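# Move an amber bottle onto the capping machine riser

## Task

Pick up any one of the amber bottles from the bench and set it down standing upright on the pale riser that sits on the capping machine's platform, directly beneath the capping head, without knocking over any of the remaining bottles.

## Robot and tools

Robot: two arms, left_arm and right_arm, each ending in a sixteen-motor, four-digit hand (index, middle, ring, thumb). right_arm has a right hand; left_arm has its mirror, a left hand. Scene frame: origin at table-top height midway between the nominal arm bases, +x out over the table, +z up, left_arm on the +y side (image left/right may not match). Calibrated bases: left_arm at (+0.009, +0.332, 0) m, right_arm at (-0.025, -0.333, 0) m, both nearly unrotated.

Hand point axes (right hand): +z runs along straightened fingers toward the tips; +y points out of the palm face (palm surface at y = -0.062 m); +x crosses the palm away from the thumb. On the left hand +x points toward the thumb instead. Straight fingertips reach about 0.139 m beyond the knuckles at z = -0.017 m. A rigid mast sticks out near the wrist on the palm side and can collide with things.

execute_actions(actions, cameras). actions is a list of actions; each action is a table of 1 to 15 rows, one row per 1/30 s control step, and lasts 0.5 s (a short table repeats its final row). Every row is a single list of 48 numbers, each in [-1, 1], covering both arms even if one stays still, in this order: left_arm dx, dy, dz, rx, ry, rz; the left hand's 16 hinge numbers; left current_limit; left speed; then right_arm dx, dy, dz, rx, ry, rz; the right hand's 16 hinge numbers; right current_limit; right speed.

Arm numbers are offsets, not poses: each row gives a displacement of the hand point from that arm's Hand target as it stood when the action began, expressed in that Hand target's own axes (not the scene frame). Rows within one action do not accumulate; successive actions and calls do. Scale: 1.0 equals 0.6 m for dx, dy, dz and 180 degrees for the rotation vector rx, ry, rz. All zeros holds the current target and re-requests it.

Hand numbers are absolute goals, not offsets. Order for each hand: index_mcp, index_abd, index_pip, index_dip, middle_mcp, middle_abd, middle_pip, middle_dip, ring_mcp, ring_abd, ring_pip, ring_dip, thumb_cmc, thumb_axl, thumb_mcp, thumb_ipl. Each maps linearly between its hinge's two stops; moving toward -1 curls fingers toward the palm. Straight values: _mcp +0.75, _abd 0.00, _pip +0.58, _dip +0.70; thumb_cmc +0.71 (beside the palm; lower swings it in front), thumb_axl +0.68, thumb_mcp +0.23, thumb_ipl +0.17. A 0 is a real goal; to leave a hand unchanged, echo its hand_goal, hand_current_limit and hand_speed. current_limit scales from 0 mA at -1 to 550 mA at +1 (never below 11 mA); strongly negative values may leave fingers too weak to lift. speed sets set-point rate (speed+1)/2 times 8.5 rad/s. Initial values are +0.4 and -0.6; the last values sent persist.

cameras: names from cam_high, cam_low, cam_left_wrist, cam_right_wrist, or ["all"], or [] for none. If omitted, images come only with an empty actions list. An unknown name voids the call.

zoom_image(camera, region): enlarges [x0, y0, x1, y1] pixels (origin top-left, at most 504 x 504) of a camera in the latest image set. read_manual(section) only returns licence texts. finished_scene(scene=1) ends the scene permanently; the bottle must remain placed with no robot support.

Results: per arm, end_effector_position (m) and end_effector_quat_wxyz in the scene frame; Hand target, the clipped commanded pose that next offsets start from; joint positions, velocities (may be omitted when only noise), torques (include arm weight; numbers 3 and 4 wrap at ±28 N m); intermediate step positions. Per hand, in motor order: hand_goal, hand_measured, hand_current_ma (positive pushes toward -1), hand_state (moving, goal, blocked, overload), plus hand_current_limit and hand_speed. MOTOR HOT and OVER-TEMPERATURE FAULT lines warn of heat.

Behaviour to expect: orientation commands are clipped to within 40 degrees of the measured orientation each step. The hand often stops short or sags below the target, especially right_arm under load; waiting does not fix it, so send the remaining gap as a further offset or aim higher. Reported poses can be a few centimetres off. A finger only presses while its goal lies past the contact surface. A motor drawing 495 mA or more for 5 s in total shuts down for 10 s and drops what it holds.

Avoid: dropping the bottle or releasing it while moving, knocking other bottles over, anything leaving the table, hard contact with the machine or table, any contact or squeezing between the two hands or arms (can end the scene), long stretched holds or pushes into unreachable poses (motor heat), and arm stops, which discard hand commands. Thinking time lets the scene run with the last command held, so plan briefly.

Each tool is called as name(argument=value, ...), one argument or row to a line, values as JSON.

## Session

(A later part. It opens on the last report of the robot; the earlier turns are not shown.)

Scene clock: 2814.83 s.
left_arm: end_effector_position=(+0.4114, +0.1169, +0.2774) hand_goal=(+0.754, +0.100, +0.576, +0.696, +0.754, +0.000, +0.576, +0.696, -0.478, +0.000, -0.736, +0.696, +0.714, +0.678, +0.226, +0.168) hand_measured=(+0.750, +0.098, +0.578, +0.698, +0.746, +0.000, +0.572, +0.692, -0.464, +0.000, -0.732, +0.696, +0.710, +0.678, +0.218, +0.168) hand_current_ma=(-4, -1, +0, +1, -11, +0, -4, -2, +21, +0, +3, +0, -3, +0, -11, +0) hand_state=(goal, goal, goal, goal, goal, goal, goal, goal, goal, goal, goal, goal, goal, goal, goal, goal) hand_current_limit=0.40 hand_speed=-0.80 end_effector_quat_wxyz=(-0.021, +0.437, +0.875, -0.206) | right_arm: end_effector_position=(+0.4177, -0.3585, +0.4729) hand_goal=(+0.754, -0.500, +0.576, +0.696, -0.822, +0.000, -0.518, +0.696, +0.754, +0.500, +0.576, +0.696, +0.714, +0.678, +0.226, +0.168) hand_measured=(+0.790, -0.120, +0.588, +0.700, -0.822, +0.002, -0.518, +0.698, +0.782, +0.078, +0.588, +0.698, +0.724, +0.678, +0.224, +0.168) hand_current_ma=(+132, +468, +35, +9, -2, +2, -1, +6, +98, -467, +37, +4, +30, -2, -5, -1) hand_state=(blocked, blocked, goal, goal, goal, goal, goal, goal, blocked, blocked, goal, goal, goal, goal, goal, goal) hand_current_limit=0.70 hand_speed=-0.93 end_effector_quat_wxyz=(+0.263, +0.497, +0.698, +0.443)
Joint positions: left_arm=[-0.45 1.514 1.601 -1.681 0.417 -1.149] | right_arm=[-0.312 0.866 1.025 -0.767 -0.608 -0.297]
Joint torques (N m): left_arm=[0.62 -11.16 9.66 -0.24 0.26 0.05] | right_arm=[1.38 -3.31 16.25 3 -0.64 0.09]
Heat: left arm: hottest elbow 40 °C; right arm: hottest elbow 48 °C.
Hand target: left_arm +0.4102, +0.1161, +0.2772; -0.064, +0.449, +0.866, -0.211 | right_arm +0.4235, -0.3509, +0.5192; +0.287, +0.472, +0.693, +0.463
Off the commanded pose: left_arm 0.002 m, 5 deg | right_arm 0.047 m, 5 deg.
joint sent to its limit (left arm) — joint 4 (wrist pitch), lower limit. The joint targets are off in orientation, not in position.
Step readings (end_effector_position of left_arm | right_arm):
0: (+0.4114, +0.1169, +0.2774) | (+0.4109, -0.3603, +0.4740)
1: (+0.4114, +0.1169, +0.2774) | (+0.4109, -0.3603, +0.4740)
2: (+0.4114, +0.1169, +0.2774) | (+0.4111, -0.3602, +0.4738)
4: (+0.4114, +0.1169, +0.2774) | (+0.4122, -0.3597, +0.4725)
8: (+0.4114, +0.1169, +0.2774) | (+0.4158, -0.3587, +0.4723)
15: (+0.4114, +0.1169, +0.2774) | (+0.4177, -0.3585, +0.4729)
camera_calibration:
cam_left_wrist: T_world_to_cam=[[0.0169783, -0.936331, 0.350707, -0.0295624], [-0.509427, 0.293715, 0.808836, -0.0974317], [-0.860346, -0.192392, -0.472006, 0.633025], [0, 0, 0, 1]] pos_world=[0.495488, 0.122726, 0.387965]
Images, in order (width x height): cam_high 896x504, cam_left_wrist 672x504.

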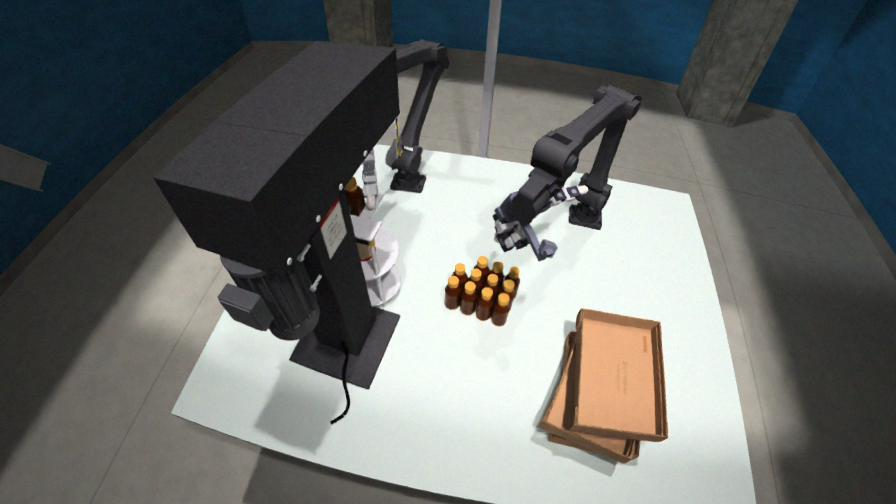

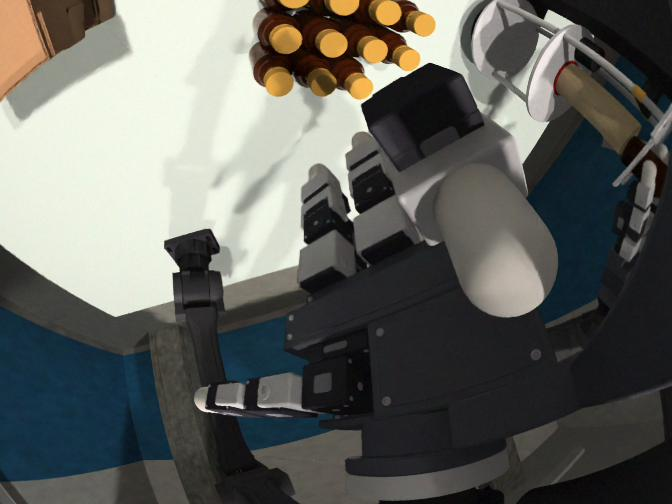

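execute_actions(
  actions=[],
  cameras=["cam_low", "cam_right_wrist", "cam_high"],
)

zoom_image(
  camera="cam_right_wrist",
  region=[200, 60, 400, 260],
)

zoom_image(
  camera="cam_low",
  region=[500, 170, 540, 230],
)

zoom_image(
  camera="cam_high",
  region=[338, 172, 386, 228],
)

Scene clock: 2826.63 s.
left_arm: end_effector_position=(+0.4114, +0.1169, +0.2774) hand_goal=(+0.754, +0.100, +0.576, +0.696, +0.754, +0.000, +0.576, +0.696, -0.478, +0.000, -0.736, +0.696, +0.714, +0.678, +0.226, +0.168) hand_measured=(+0.750, +0.098, +0.578, +0.698, +0.746, +0.000, +0.572, +0.692, -0.464, +0.000, -0.732, +0.696, +0.710, +0.678, +0.218, +0.168) hand_current_ma=(-4, -1, +0, +1, -11, +0, -4, -2, +21, +0, +3, +0, -3, +0, -11, +0) hand_state=(goal, goal, goal, goal, goal, goal, goal, goal, goal, goal, goal, goal, goal, goal, goal, goal) hand_current_limit=0.40 hand_speed=-0.80 end_effector_quat_wxyz=(-0.021, +0.437, +0.875, -0.206) | right_arm: end_effector_position=(+0.4177, -0.3585, +0.4729) hand_goal=(+0.754, -0.500, +0.576, +0.696, -0.822, +0.000, -0.518, +0.696, +0.754, +0.500, +0.576, +0.696, +0.714, +0.678, +0.226, +0.168) hand_measured=(+0.790, -0.120, +0.588, +0.700, -0.822, +0.002, -0.518, +0.698, +0.782, +0.078, +0.588, +0.698, +0.724, +0.678, +0.224, +0.168) hand_current_ma=(+132, +468, +35, +9, -2, +2, -1, +6, +98, -467, +37, +4, +30, -2, -5, -1) hand_state=(blocked, blocked, goal, goal, goal, goal, goal, goal, blocked, blocked, goal, goal, goal, goal, goal, goal) hand_current_limit=0.70 hand_speed=-0.93 end_effector_quat_wxyz=(+0.263, +0.497, +0.698, +0.443)
Joint positions: left_arm=[-0.45 1.514 1.601 -1.681 0.417 -1.149] | right_arm=[-0.312 0.866 1.025 -0.767 -0.608 -0.297]
Joint velocities: within noise
Joint torques (N m): left_arm=[0.67 -10.87 9.81 -0.25 0.26 0.08] | right_arm=[1.32 -3.37 16.25 2.99 -0.64 0.09]
Heat: left arm: hottest elbow 40 °C; right arm: hottest elbow 49 °C.
Hand target: left_arm +0.4102, +0.1161, +0.2772; -0.064, +0.449, +0.866, -0.211 | right_arm +0.4235, -0.3509, +0.5192; +0.287, +0.472, +0.693, +0.463
Off the commanded pose: left_arm 0.002 m, 5 deg | right_arm 0.047 m, 5 deg.
camera_calibration:
cam_right_wrist: T_world_to_cam=[[0.589416, -0.607705, 0.532244, -0.681375], [-0.646121, -0.75011, -0.140934, 0.0224877], [0.484887, -0.260826, -0.834778, 0.219214], [0, 0, 0, 1]] pos_world=[0.309849, -0.34003, 0.548822]
Images, in order (width x height): cam_high 896x504, cam_low 896x504, cam_right_wrist 672x504.

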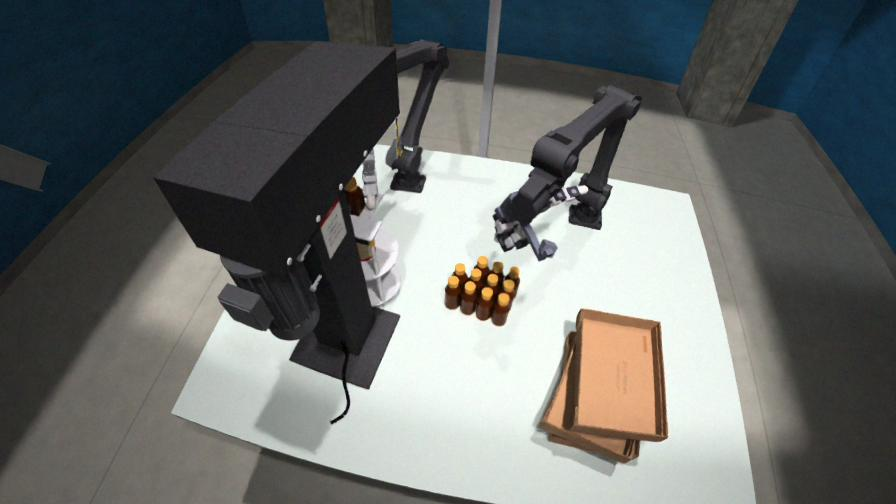

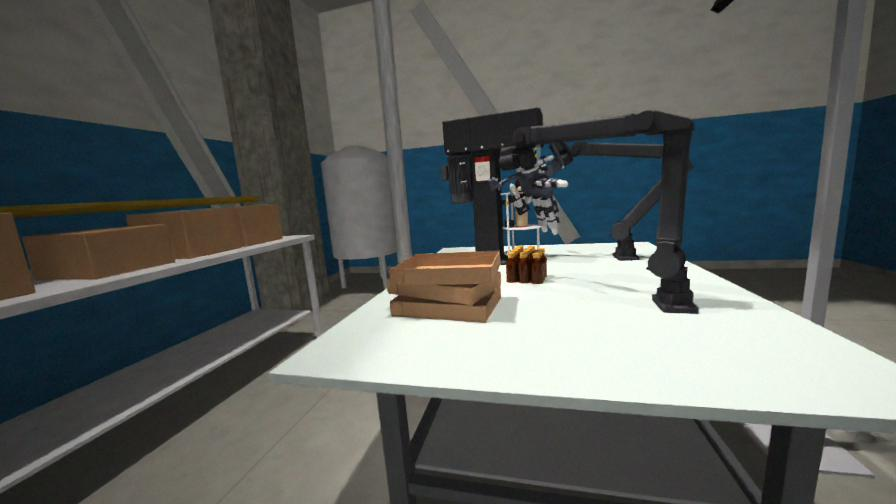

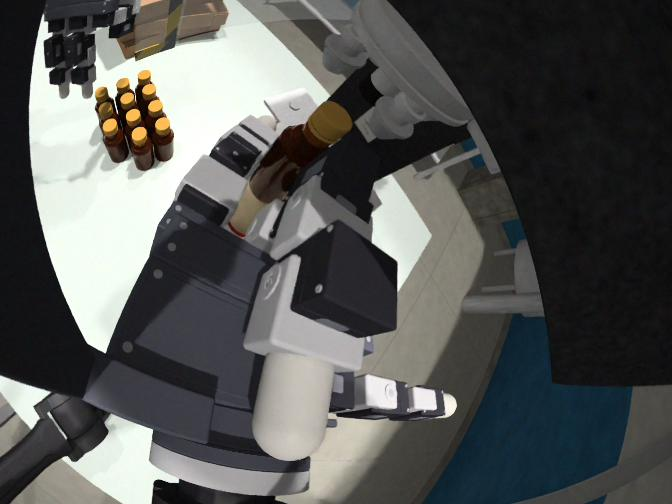

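Scaled by 2.520 from the camera's 672x504 image, which has a finer 960x720 frame.

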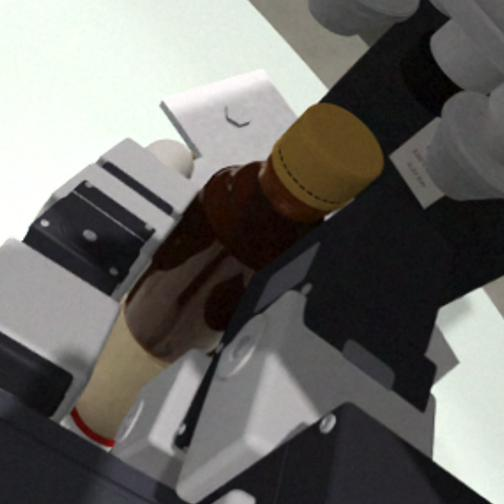

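Scaled by 8.400 from the camera's 896x504 image, which has a finer 1280x720 frame.

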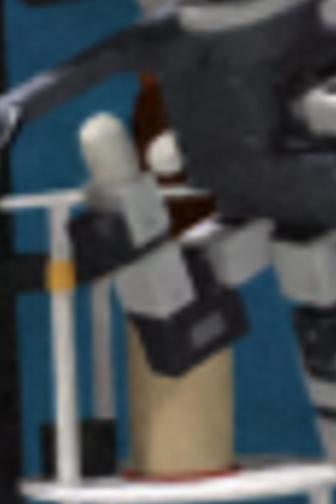

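Scaled by 9.000 from the camera's 896x504 image, which has a finer 1280x720 frame.

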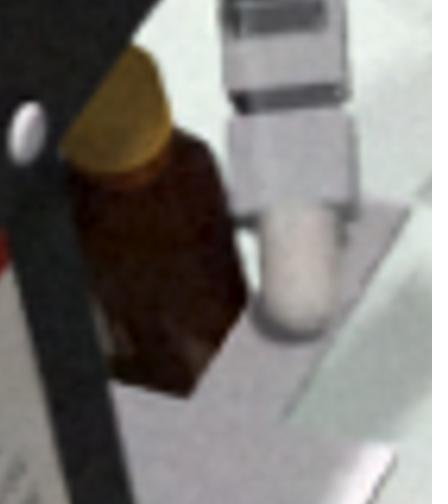

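zoom_image(
  camera="cam_low",
  region=[508, 176, 532, 206],
)

zoom_image(
  camera="cam_low",
  region=[508, 200, 532, 230],
)

Scaled by 16.800 from the camera's 896x504 image, which has a finer 1280x720 frame.

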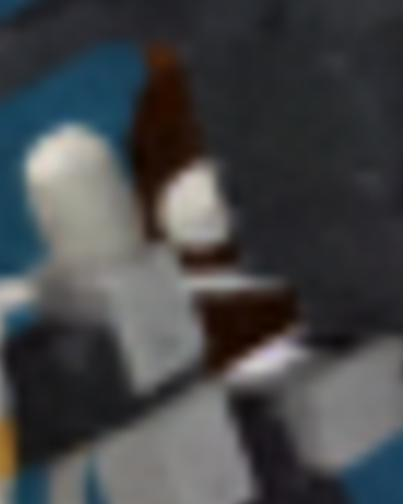

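Scaled by 16.800 from the camera's 896x504 image, which has a finer 1280x720 frame.

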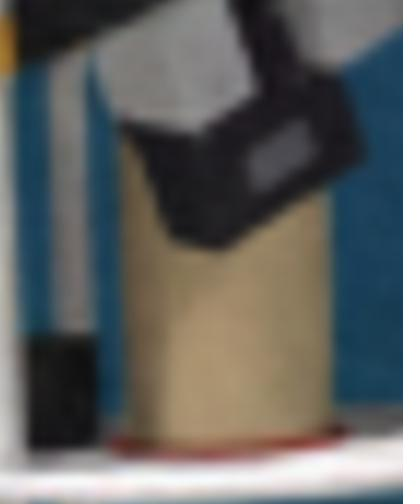

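execute_actions(
  actions=[
    [[0,0,0,0,0,0,0.754,0.1,0.576,0.696,0.754,0.0,0.576,0.696,-0.479,0,-0.737,0.696,0.714,0.678,0.226,0.168,0.4,-0.8,-0.006,0.0029,0.0059,-0.0042,0,0,0.754,-0.5,0.576,0.696,-0.822,0.0,-0.518,0.696,0.754,0.5,0.576,0.696,0.714,0.678,0.226,0.168,0.7,-0.93],[0,0,0,0,0,0,0.754,0.1,0.576,0.696,0.754,0.0,0.576,0.696,-0.479,0,-0.737,0.696,0.714,0.678,0.226,0.168,0.4,-0.8,-0.0119,0.0057,0.0118,-0.0083,0,0,0.754,-0.5,0.576,0.696,-0.822,0.0,-0.518,0.696,0.754,0.5,0.576,0.696,0.714,0.678,0.226,0.168,0.7,-0.93]],
  ],
  cameras=["cam_high", "cam_left_wrist"],
)

zoom_image(
  camera="cam_high",
  region=[338, 172, 386, 228],
)

zoom_image(
  camera="cam_left_wrist",
  region=[612, 110, 672, 200],
)

Scene clock: 2901.40 s.
left_arm: end_effector_position=(+0.4114, +0.1169, +0.2774) hand_goal=(+0.754, +0.100, +0.576, +0.696, +0.754, +0.000, +0.576, +0.696, -0.478, +0.000, -0.736, +0.696, +0.714, +0.678, +0.226, +0.168) hand_measured=(+0.750, +0.098, +0.578, +0.698, +0.746, +0.000, +0.572, +0.692, -0.464, +0.000, -0.732, +0.696, +0.710, +0.678, +0.218, +0.168) hand_current_ma=(-4, -1, +0, +1, -11, +0, -4, -2, +21, +0, +3, +0, -3, +0, -11, +0) hand_state=(goal, goal, goal, goal, goal, goal, goal, goal, goal, goal, goal, goal, goal, goal, goal, goal) hand_current_limit=0.40 hand_speed=-0.80 end_effector_quat_wxyz=(-0.021, +0.437, +0.875, -0.206) | right_arm: end_effector_position=(+0.4270, -0.3595, +0.4739) hand_goal=(+0.754, -0.500, +0.576, +0.696, -0.822, +0.000, -0.518, +0.696, +0.754, +0.500, +0.576, +0.696, +0.714, +0.678, +0.226, +0.168) hand_measured=(+0.790, -0.120, +0.588, +0.700, -0.822, +0.002, -0.518, +0.698, +0.782, +0.078, +0.588, +0.698, +0.724, +0.678, +0.224, +0.168) hand_current_ma=(+132, +468, +36, +10, -2, +2, -1, +6, +98, -467, +37, +4, +30, -2, -5, -1) hand_state=(blocked, blocked, goal, goal, goal, goal, goal, goal, blocked, blocked, goal, goal, goal, goal, goal, goal) hand_current_limit=0.70 hand_speed=-0.93 end_effector_quat_wxyz=(+0.265, +0.494, +0.694, +0.452)
Joint positions: left_arm=[-0.45 1.514 1.601 -1.681 0.417 -1.149] | right_arm=[-0.308 0.888 1.025 -0.723 -0.618 -0.278]
Joint torques (N m): left_arm=[0.26 -10.58 9.87 -0.32 0.24 0.07] | right_arm=[1.03 -3.6 15.66 3.6 -0.58 0.07]
Heat: left arm: hottest elbow 40 °C; right arm: hottest elbow 53 °C.
Hand target: left_arm +0.4102, +0.1161, +0.2772; -0.064, +0.449, +0.866, -0.211 | right_arm +0.4334, -0.3545, +0.5192; +0.293, +0.469, +0.687, +0.472
Off the commanded pose: left_arm 0.002 m, 5 deg | right_arm 0.046 m, 5 deg.
joint sent to its limit (left arm) — joint 4 (wrist pitch), lower limit. The joint targets are off in orientation, not in position.
Step readings (end_effector_position of left_arm | right_arm):
0: (+0.4114, +0.1169, +0.2774) | (+0.4177, -0.3585, +0.4729)
1: (+0.4114, +0.1169, +0.2774) | (+0.4177, -0.3585, +0.4729)
2: (+0.4114, +0.1169, +0.2774) | (+0.4178, -0.3586, +0.4727)
4: (+0.4114, +0.1169, +0.2774) | (+0.4190, -0.3589, +0.4733)
8: (+0.4114, +0.1169, +0.2774) | (+0.4242, -0.3592, +0.4738)
15: (+0.4114, +0.1169, +0.2774) | (+0.4268, -0.3593, +0.4739)
camera_calibration:
cam_left_wrist: T_world_to_cam=[[0.0169783, -0.936331, 0.350707, -0.0295624], [-0.509427, 0.293715, 0.808836, -0.0974317], [-0.860346, -0.192392, -0.472006, 0.633025], [0, 0, 0, 1]] pos_world=[0.495488, 0.122726, 0.387965]
Images, in order (width x height): cam_high 896x504, cam_left_wrist 672x504.

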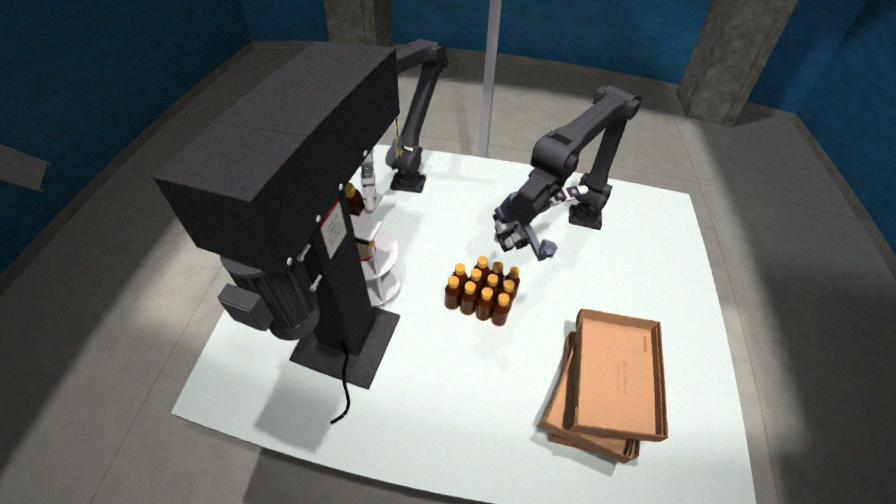

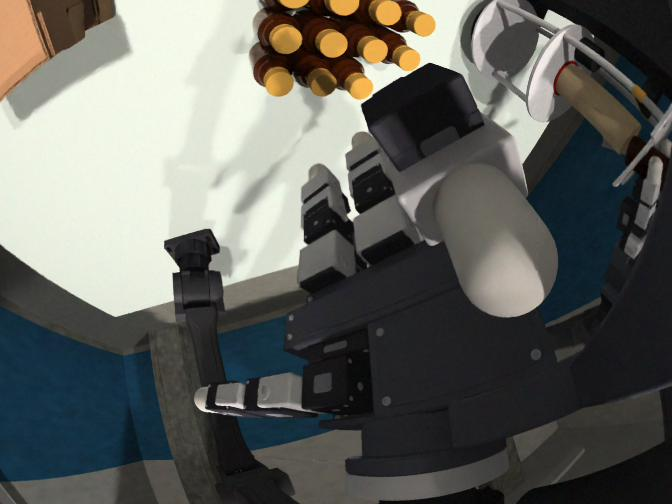

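Scaled by 9.000 from the camera's 896x504 image, which has a finer 1280x720 frame.

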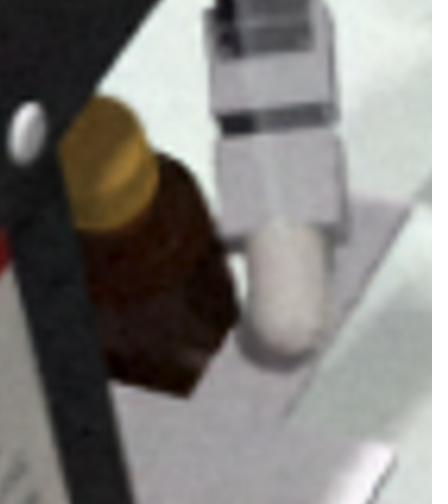

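Scaled by 5.600 from the camera's 672x504 image, which has a finer 960x720 frame.

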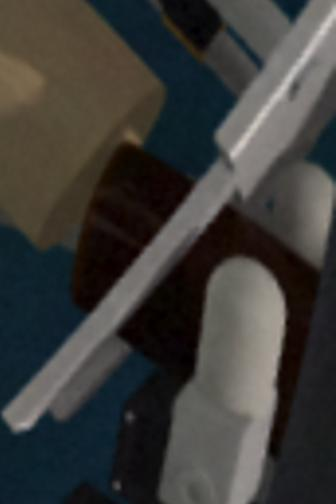

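execute_actions(
  actions=[
    [[0,0,0,0,0,0,0.754,0.1,0.576,0.696,0.754,0.0,0.576,0.696,-0.479,0,-0.737,0.696,0.714,0.678,0.226,0.168,0.4,-0.8,0.006,-0.0056,-0.0107,0,0,0,0.754,-0.5,0.576,0.696,-0.822,0.0,-0.518,0.696,0.754,0.5,0.576,0.696,0.714,0.678,0.226,0.168,0.7,-0.93],[0,0,0,0,0,0,0.754,0.1,0.576,0.696,0.754,0.0,0.576,0.696,-0.479,0,-0.737,0.696,0.714,0.678,0.226,0.168,0.4,-0.8,0.0119,-0.0111,-0.0213,0,0,0,0.754,-0.5,0.576,0.696,-0.822,0.0,-0.518,0.696,0.754,0.5,0.576,0.696,0.714,0.678,0.226,0.168,0.7,-0.93]],
  ],
  cameras=["cam_high", "cam_left_wrist"],
)

zoom_image(
  camera="cam_left_wrist",
  region=[612, 110, 672, 200],
)

Scene clock: 2920.77 s.
left_arm: end_effector_position=(+0.4114, +0.1169, +0.2774) hand_goal=(+0.754, +0.100, +0.576, +0.696, +0.754, +0.000, +0.576, +0.696, -0.478, +0.000, -0.736, +0.696, +0.714, +0.678, +0.226, +0.168) hand_measured=(+0.750, +0.098, +0.578, +0.698, +0.746, +0.000, +0.572, +0.692, -0.464, +0.000, -0.732, +0.696, +0.710, +0.678, +0.218, +0.168) hand_current_ma=(-4, -1, +0, +1, -11, +0, -4, -2, +21, +0, +3, +0, -3, +0, -11, +0) hand_state=(goal, goal, goal, goal, goal, goal, goal, goal, goal, goal, goal, goal, goal, goal, goal, goal) hand_current_limit=0.40 hand_speed=-0.80 end_effector_quat_wxyz=(-0.021, +0.437, +0.875, -0.206) | right_arm: end_effector_position=(+0.4267, -0.3593, +0.4742) hand_goal=(+0.754, -0.500, +0.576, +0.696, -0.822, +0.000, -0.518, +0.696, +0.754, +0.500, +0.576, +0.696, +0.714, +0.678, +0.226, +0.168) hand_measured=(+0.790, -0.120, +0.588, +0.700, -0.822, +0.002, -0.518, +0.698, +0.782, +0.078, +0.588, +0.698, +0.724, +0.678, +0.224, +0.168) hand_current_ma=(+132, +468, +36, +10, -2, +2, -1, +6, +98, -467, +37, +4, +30, -2, -5, -1) hand_state=(blocked, blocked, goal, goal, goal, goal, goal, goal, blocked, blocked, goal, goal, goal, goal, goal, goal) hand_current_limit=0.70 hand_speed=-0.93 end_effector_quat_wxyz=(+0.265, +0.494, +0.694, +0.453)
Joint positions: left_arm=[-0.45 1.514 1.601 -1.681 0.417 -1.149] | right_arm=[-0.308 0.887 1.025 -0.723 -0.619 -0.277]
Joint torques (N m): left_arm=[0.38 -10.81 9.78 -0.1 0.26 0.08] | right_arm=[0.32 -6.3 13.85 2.77 -0.87 0.01]
Heat: left arm: hottest elbow 40 °C; right arm: hottest elbow 53 °C.
Hand target: left_arm +0.4102, +0.1161, +0.2772; -0.064, +0.449, +0.866, -0.211 | right_arm +0.4174, -0.3534, +0.5182; +0.293, +0.469, +0.687, +0.472
Off the commanded pose: left_arm 0.002 m, 5 deg | right_arm 0.045 m, 5 deg.
joint sent to its limit (left arm) — joint 4 (wrist pitch), lower limit. The joint targets are off in orientation, not in position.
Step readings (end_effector_position of left_arm | right_arm):
0: (+0.4114, +0.1169, +0.2774) | (+0.4270, -0.3595, +0.4739)
1: (+0.4114, +0.1169, +0.2774) | (+0.4270, -0.3595, +0.4739)
2: (+0.4114, +0.1169, +0.2774) | (+0.4270, -0.3595, +0.4739)
4: (+0.4114, +0.1169, +0.2774) | (+0.4270, -0.3595, +0.4739)
8: (+0.4114, +0.1169, +0.2774) | (+0.4268, -0.3594, +0.4741)
15: (+0.4114, +0.1169, +0.2774) | (+0.4267, -0.3593, +0.4742)
camera_calibration:
cam_left_wrist: T_world_to_cam=[[0.0169783, -0.936331, 0.350707, -0.0295624], [-0.509427, 0.293715, 0.808836, -0.0974317], [-0.860346, -0.192392, -0.472006, 0.633025], [0, 0, 0, 1]] pos_world=[0.495488, 0.122726, 0.387965]
Images, in order (width x height): cam_high 896x504, cam_left_wrist 672x504.

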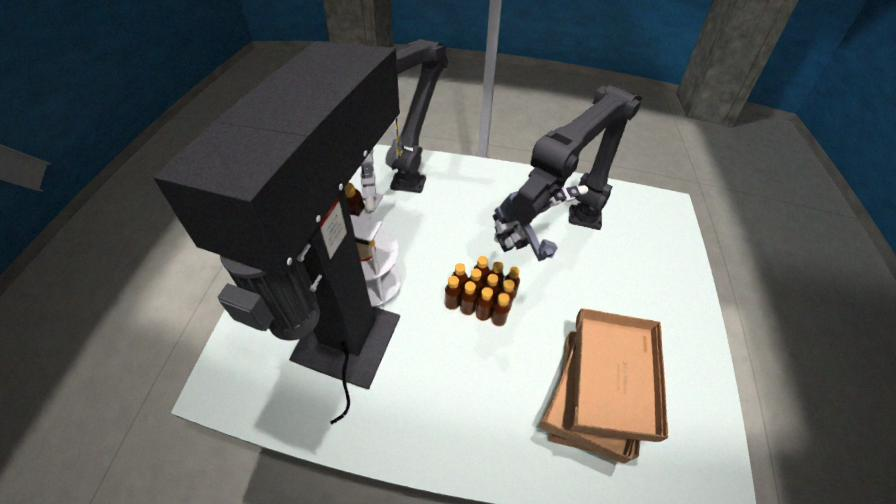

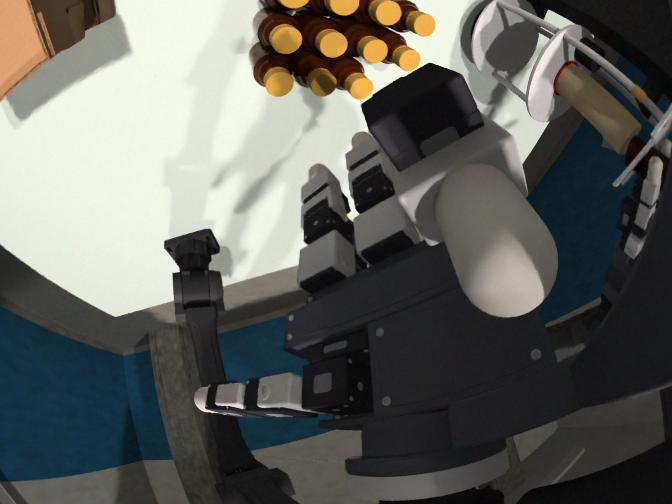

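Scaled by 5.600 from the camera's 672x504 image, which has a finer 960x720 frame.

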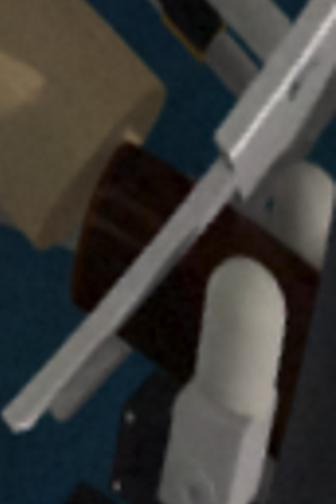

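execute_actions(
  actions=[
    [[0,0,0,0,0,0,0.754,0.1,0.576,0.696,0.754,0.0,0.576,0.696,-0.479,0,-0.737,0.696,0.714,0.678,0.226,0.168,0.4,-0.8,0.0039,-0.0037,-0.0085,0,0,0,0.754,-0.5,0.576,0.696,-0.822,0.0,-0.518,0.696,0.754,0.5,0.576,0.696,0.714,0.678,0.226,0.168,0.7,-0.93],[0,0,0,0,0,0,0.754,0.1,0.576,0.696,0.754,0.0,0.576,0.696,-0.479,0,-0.737,0.696,0.714,0.678,0.226,0.168,0.4,-0.8,0.0078,-0.0074,-0.0169,0,0,0,0.754,-0.5,0.576,0.696,-0.822,0.0,-0.518,0.696,0.754,0.5,0.576,0.696,0.714,0.678,0.226,0.168,0.7,-0.93]],
  ],
  cameras=["cam_high", "cam_left_wrist"],
)

zoom_image(
  camera="cam_left_wrist",
  region=[612, 110, 672, 200],
)

Scene clock: 2925.30 s.
left_arm: end_effector_position=(+0.4114, +0.1169, +0.2774) hand_goal=(+0.754, +0.100, +0.576, +0.696, +0.754, +0.000, +0.576, +0.696, -0.478, +0.000, -0.736, +0.696, +0.714, +0.678, +0.226, +0.168) hand_measured=(+0.750, +0.098, +0.578, +0.698, +0.746, +0.000, +0.572, +0.692, -0.464, +0.000, -0.732, +0.696, +0.710, +0.678, +0.218, +0.168) hand_current_ma=(-4, -1, +0, +1, -11, +0, -4, -2, +21, +0, +3, +0, -3, +0, -11, +0) hand_state=(goal, goal, goal, goal, goal, goal, goal, goal, goal, goal, goal, goal, goal, goal, goal, goal) hand_current_limit=0.40 hand_speed=-0.80 end_effector_quat_wxyz=(-0.021, +0.437, +0.875, -0.206) | right_arm: end_effector_position=(+0.4166, -0.3575, +0.4860) hand_goal=(+0.754, -0.500, +0.576, +0.696, -0.822, +0.000, -0.518, +0.696, +0.754, +0.500, +0.576, +0.696, +0.714, +0.678, +0.226, +0.168) hand_measured=(+0.792, -0.120, +0.588, +0.700, -0.822, +0.002, -0.518, +0.698, +0.782, +0.078, +0.590, +0.698, +0.724, +0.678, +0.224, +0.168) hand_current_ma=(+141, +467, +37, +10, -2, +2, -1, +6, +101, -467, +41, +5, +30, -2, -5, -1) hand_state=(blocked, blocked, goal, goal, goal, goal, goal, goal, blocked, blocked, goal, goal, goal, goal, goal, goal) hand_current_limit=0.70 hand_speed=-0.93 end_effector_quat_wxyz=(+0.274, +0.486, +0.691, +0.459)
Joint positions: left_arm=[-0.45 1.514 1.601 -1.681 0.417 -1.149] | right_arm=[-0.314 0.859 1.025 -0.725 -0.629 -0.277]
Joint torques (N m): left_arm=[-0.15 -11.05 9.84 -0.2 0.26 0.07] | right_arm=[-0.09 -5.95 12.88 2.02 -0.85 -0.06]
Heat: left arm: hottest elbow 40 °C; right arm: hottest elbow 52 °C.
Hand target: left_arm +0.4102, +0.1161, +0.2772; -0.064, +0.449, +0.866, -0.211 | right_arm +0.4053, -0.3533, +0.5182; +0.293, +0.469, +0.687, +0.472
Off the commanded pose: left_arm 0.002 m, 5 deg | right_arm 0.034 m, 3 deg.
joint sent to its limit (left arm) — joint 4 (wrist pitch), lower limit. The joint targets are off in orientation, not in position.
Step readings (end_effector_position of left_arm | right_arm):
0: (+0.4114, +0.1169, +0.2774) | (+0.4267, -0.3593, +0.4742)
1: (+0.4114, +0.1169, +0.2774) | (+0.4267, -0.3593, +0.4742)
2: (+0.4114, +0.1169, +0.2774) | (+0.4266, -0.3593, +0.4744)
4: (+0.4114, +0.1169, +0.2774) | (+0.4255, -0.3593, +0.4757)
8: (+0.4114, +0.1169, +0.2774) | (+0.4216, -0.3587, +0.4805)
15: (+0.4114, +0.1169, +0.2774) | (+0.4166, -0.3576, +0.4861)
camera_calibration:
cam_left_wrist: T_world_to_cam=[[0.0169783, -0.936331, 0.350707, -0.0295624], [-0.509427, 0.293715, 0.808836, -0.0974317], [-0.860346, -0.192392, -0.472006, 0.633025], [0, 0, 0, 1]] pos_world=[0.495488, 0.122726, 0.387965]
Images, in order (width x height): cam_high 896x504, cam_left_wrist 672x504.

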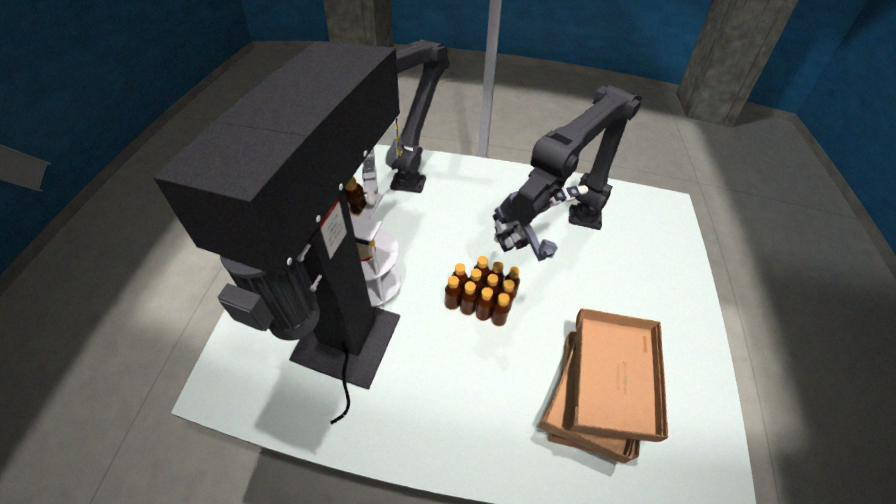

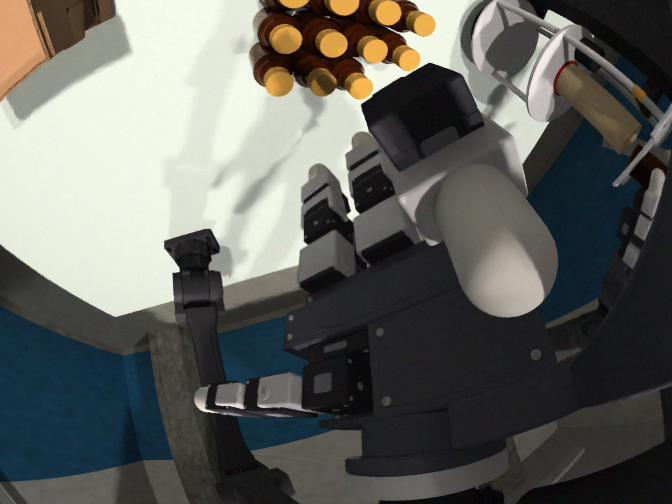

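Scaled by 5.600 from the camera's 672x504 image, which has a finer 960x720 frame.

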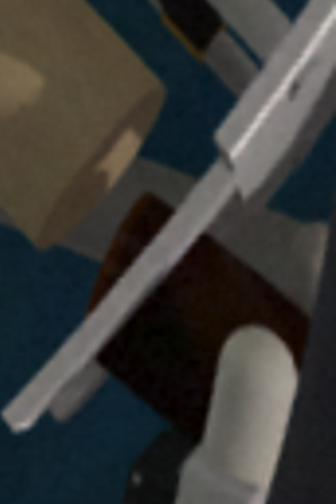

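execute_actions(
  actions=[
    [[0,0,0,0,0,0,0.754,0.1,0.576,0.696,0.754,0.0,0.576,0.696,-0.479,0,-0.737,0.696,0.714,0.678,0.226,0.168,0.4,-0.8,0,0,0,0,0,0,0.754,-0.5,0.576,0.62,-0.822,0.0,-0.518,0.696,0.754,0.5,0.576,0.62,0.714,0.678,0.226,0.168,0.7,-0.96]],
    [[0,0,0,0,0,0,0.754,0.1,0.576,0.696,0.754,0.0,0.576,0.696,-0.479,0,-0.737,0.696,0.714,0.678,0.226,0.168,0.4,-0.8,0,0,0,0,0,0,0.754,-0.5,0.576,0.55,-0.822,0.0,-0.518,0.696,0.754,0.5,0.576,0.55,0.714,0.678,0.226,0.168,0.7,-0.96]],
  ],
  cameras=["cam_high", "cam_left_wrist"],
)

zoom_image(
  camera="cam_left_wrist",
  region=[612, 110, 672, 200],
)

zoom_image(
  camera="cam_high",
  region=[338, 172, 386, 228],
)

Scene clock: 2948.43 s.
left_arm: end_effector_position=(+0.4114, +0.1169, +0.2774) hand_goal=(+0.754, +0.100, +0.576, +0.696, +0.754, +0.000, +0.576, +0.696, -0.478, +0.000, -0.736, +0.696, +0.714, +0.678, +0.226, +0.168) hand_measured=(+0.750, +0.098, +0.578, +0.698, +0.746, +0.000, +0.572, +0.692, -0.464, +0.000, -0.732, +0.696, +0.710, +0.678, +0.218, +0.168) hand_current_ma=(-4, -1, +0, +1, -11, +0, -4, -2, +21, +0, +3, +0, -3, +0, -11, +0) hand_state=(goal, goal, goal, goal, goal, goal, goal, goal, goal, goal, goal, goal, goal, goal, goal, goal) hand_current_limit=0.40 hand_speed=-0.80 end_effector_quat_wxyz=(-0.021, +0.437, +0.875, -0.206) | right_arm: end_effector_position=(+0.4164, -0.3581, +0.4853) hand_goal=(+0.754, -0.500, +0.576, +0.550, -0.822, +0.000, -0.518, +0.696, +0.754, +0.500, +0.576, +0.550, +0.714, +0.678, +0.226, +0.168) hand_measured=(+0.798, -0.120, +0.592, +0.570, -0.822, +0.002, -0.518, +0.698, +0.784, +0.078, +0.592, +0.566, +0.724, +0.678, +0.224, +0.168) hand_current_ma=(+168, +468, +49, +66, -2, +2, -1, +6, +112, -467, +50, +49, +30, -2, -5, -1) hand_state=(blocked, blocked, goal, blocked, goal, goal, goal, goal, blocked, blocked, goal, goal, goal, goal, goal, goal) hand_current_limit=0.70 hand_speed=-0.96 end_effector_quat_wxyz=(+0.273, +0.488, +0.691, +0.458)
Joint positions: left_arm=[-0.45 1.514 1.601 -1.681 0.417 -1.149] | right_arm=[-0.316 0.859 1.025 -0.728 -0.629 -0.277]
Joint torques (N m): left_arm=[0.44 -10.64 9.81 -0.27 0.26 0.08] | right_arm=[-0.15 -5.89 12.83 2.14 -0.84 -0.07]
Heat: left arm: hottest elbow 40 °C; right arm: hottest elbow 50 °C.
Hand target: left_arm +0.4102, +0.1161, +0.2772; -0.064, +0.449, +0.866, -0.211 | right_arm +0.4053, -0.3534, +0.5182; +0.293, +0.469, +0.687, +0.472
Off the commanded pose: left_arm 0.002 m, 5 deg | right_arm 0.035 m, 4 deg.
joint sent to its limit (left arm) — joint 4 (wrist pitch), lower limit. The joint targets are off in orientation, not in position.
Step readings (end_effector_position of left_arm | right_arm):
0: (+0.4114, +0.1169, +0.2774) | (+0.4166, -0.3575, +0.4860)
1: (+0.4114, +0.1169, +0.2774) | (+0.4166, -0.3575, +0.4860)
2: (+0.4114, +0.1169, +0.2774) | (+0.4166, -0.3575, +0.4860)
4: (+0.4114, +0.1169, +0.2774) | (+0.4166, -0.3575, +0.4860)
8: (+0.4114, +0.1169, +0.2774) | (+0.4166, -0.3576, +0.4861)
15: (+0.4114, +0.1169, +0.2774) | (+0.4165, -0.3578, +0.4857)
16: (+0.4114, +0.1169, +0.2774) | (+0.4165, -0.3578, +0.4857)
17: (+0.4114, +0.1169, +0.2774) | (+0.4165, -0.3579, +0.4856)
19: (+0.4114, +0.1169, +0.2774) | (+0.4165, -0.3579, +0.4856)
23: (+0.4114, +0.1169, +0.2774) | (+0.4164, -0.3579, +0.4855)
30: (+0.4114, +0.1169, +0.2774) | (+0.4164, -0.3581, +0.4854)
camera_calibration:
cam_left_wrist: T_world_to_cam=[[0.0169783, -0.936331, 0.350707, -0.0295624], [-0.509427, 0.293715, 0.808836, -0.0974317], [-0.860346, -0.192392, -0.472006, 0.633025], [0, 0, 0, 1]] pos_world=[0.495488, 0.122726, 0.387965]
Images, in order (width x height): cam_high 896x504, cam_left_wrist 672x504.

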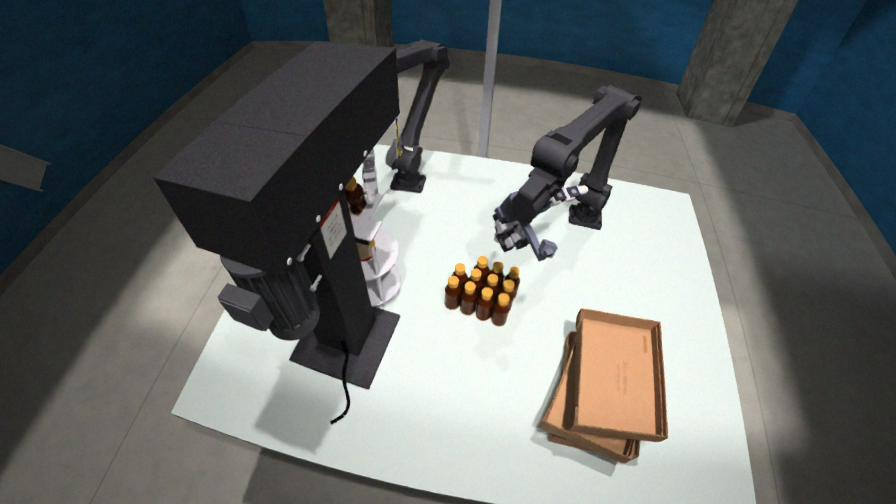

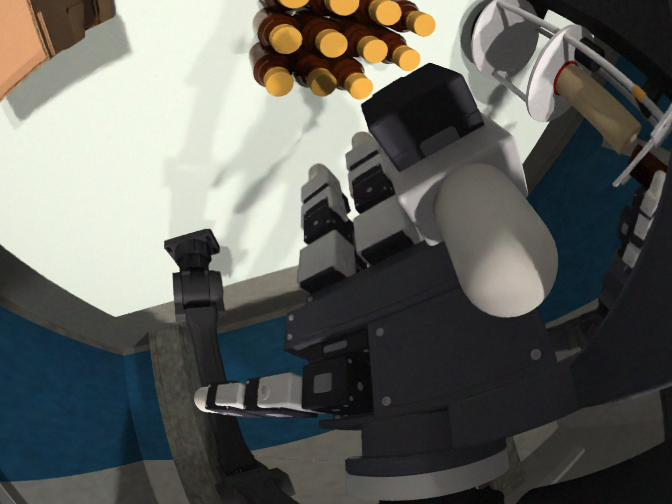

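Scaled by 5.600 from the camera's 672x504 image, which has a finer 960x720 frame.

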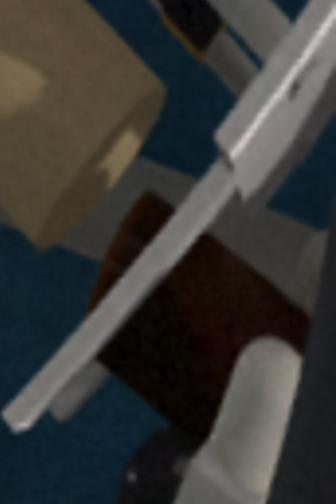

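Scaled by 9.000 from the camera's 896x504 image, which has a finer 1280x720 frame.

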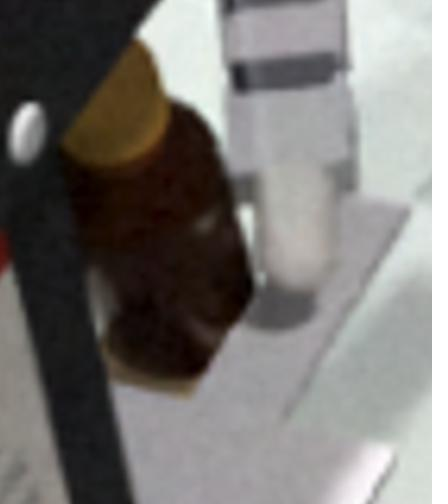

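execute_actions(
  actions=[],
  cameras=["cam_high", "cam_left_wrist", "cam_low"],
)

zoom_image(
  camera="cam_left_wrist",
  region=[612, 110, 672, 200],
)

zoom_image(
  camera="cam_high",
  region=[338, 172, 386, 228],
)

zoom_image(
  camera="cam_low",
  region=[500, 170, 540, 215],
)

Scene clock: 2972.67 s.
left_arm: end_effector_position=(+0.4114, +0.1169, +0.2774) hand_goal=(+0.754, +0.100, +0.576, +0.696, +0.754, +0.000, +0.576, +0.696, -0.478, +0.000, -0.736, +0.696, +0.714, +0.678, +0.226, +0.168) hand_measured=(+0.750, +0.098, +0.578, +0.698, +0.746, +0.000, +0.572, +0.692, -0.464, +0.000, -0.732, +0.696, +0.710, +0.678, +0.218, +0.168) hand_current_ma=(-4, -1, +0, +1, -11, +0, -4, -2, +21, +0, +3, +0, -3, +0, -11, +0) hand_state=(goal, goal, goal, goal, goal, goal, goal, goal, goal, goal, goal, goal, goal, goal, goal, goal) hand_current_limit=0.40 hand_speed=-0.80 end_effector_quat_wxyz=(-0.021, +0.437, +0.875, -0.206) | right_arm: end_effector_position=(+0.4164, -0.3581, +0.4853) hand_goal=(+0.754, -0.500, +0.576, +0.550, -0.822, +0.000, -0.518, +0.696, +0.754, +0.500, +0.576, +0.550, +0.714, +0.678, +0.226, +0.168) hand_measured=(+0.798, -0.120, +0.592, +0.570, -0.822, +0.002, -0.518, +0.698, +0.784, +0.078, +0.592, +0.566, +0.724, +0.678, +0.224, +0.168) hand_current_ma=(+168, +468, +49, +66, -2, +2, -1, +6, +112, -467, +50, +49, +30, -2, -5, -1) hand_state=(blocked, blocked, goal, blocked, goal, goal, goal, goal, blocked, blocked, goal, goal, goal, goal, goal, goal) hand_current_limit=0.70 hand_speed=-0.96 end_effector_quat_wxyz=(+0.273, +0.488, +0.691, +0.458)
Joint positions: left_arm=[-0.45 1.514 1.601 -1.681 0.417 -1.149] | right_arm=[-0.316 0.859 1.025 -0.728 -0.629 -0.277]
Joint velocities: within noise
Joint torques (N m): left_arm=[-0.03 -10.64 9.7 -0.24 0.25 0.1] | right_arm=[-0.09 -5.89 12.85 2.13 -0.84 -0.06]
Heat: left arm: hottest elbow 40 °C; right arm: hottest elbow 49 °C.
Hand target: left_arm +0.4102, +0.1161, +0.2772; -0.064, +0.449, +0.866, -0.211 | right_arm +0.4053, -0.3534, +0.5182; +0.293, +0.469, +0.687, +0.472
Off the commanded pose: left_arm 0.002 m, 5 deg | right_arm 0.035 m, 4 deg.
camera_calibration:
cam_left_wrist: T_world_to_cam=[[0.0169783, -0.936331, 0.350707, -0.0295624], [-0.509427, 0.293715, 0.808836, -0.0974317], [-0.860346, -0.192392, -0.472006, 0.633025], [0, 0, 0, 1]] pos_world=[0.495488, 0.122726, 0.387965]
Images, in order (width x height): cam_high 896x504, cam_low 896x504, cam_left_wrist 672x504.

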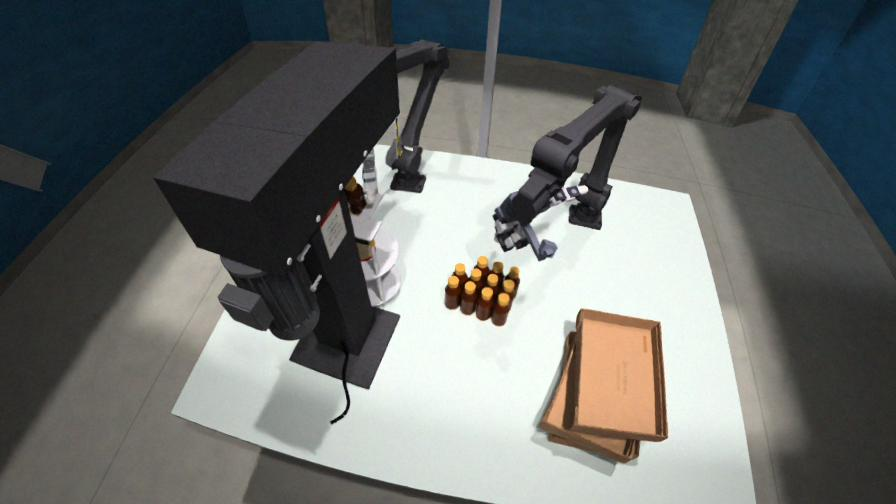

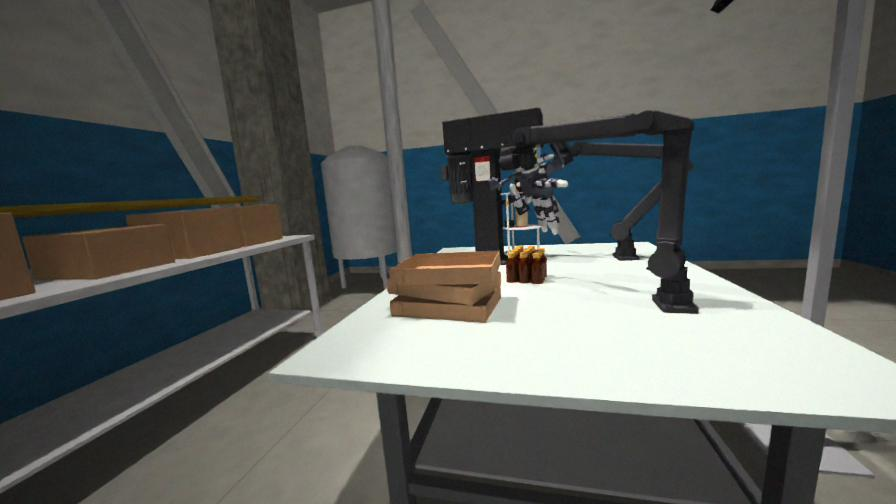

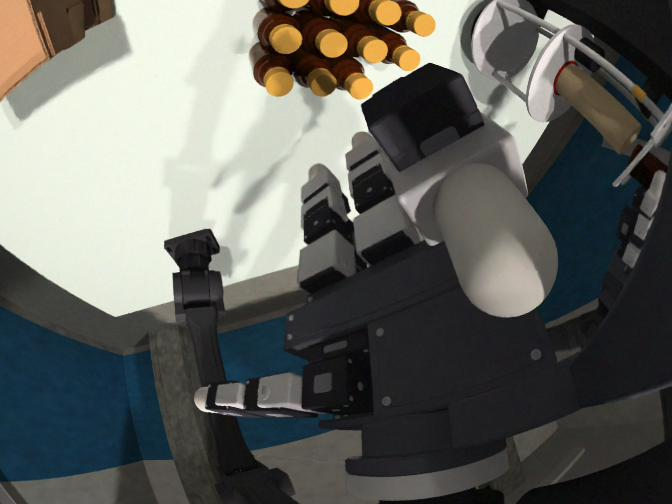

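Scaled by 5.600 from the camera's 672x504 image, which has a finer 960x720 frame.

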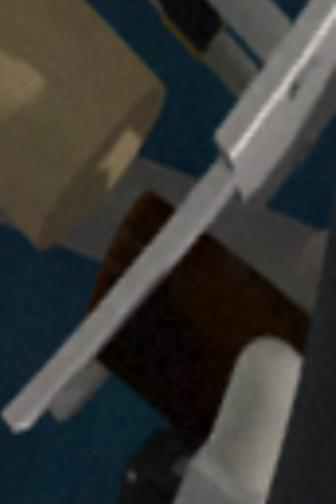

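Scaled by 9.000 from the camera's 896x504 image, which has a finer 1280x720 frame.

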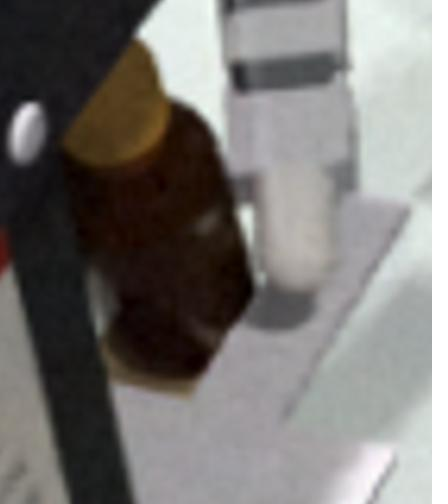

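Scaled by 11.200 from the camera's 896x504 image, which has a finer 1280x720 frame.

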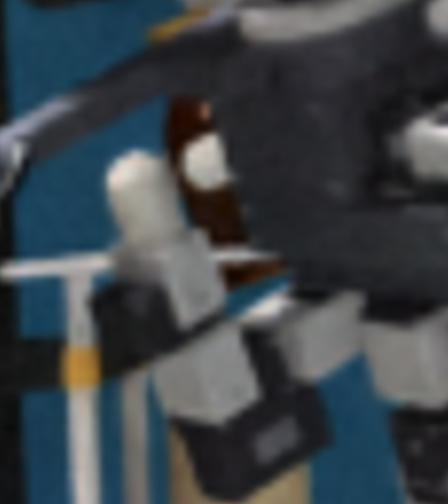

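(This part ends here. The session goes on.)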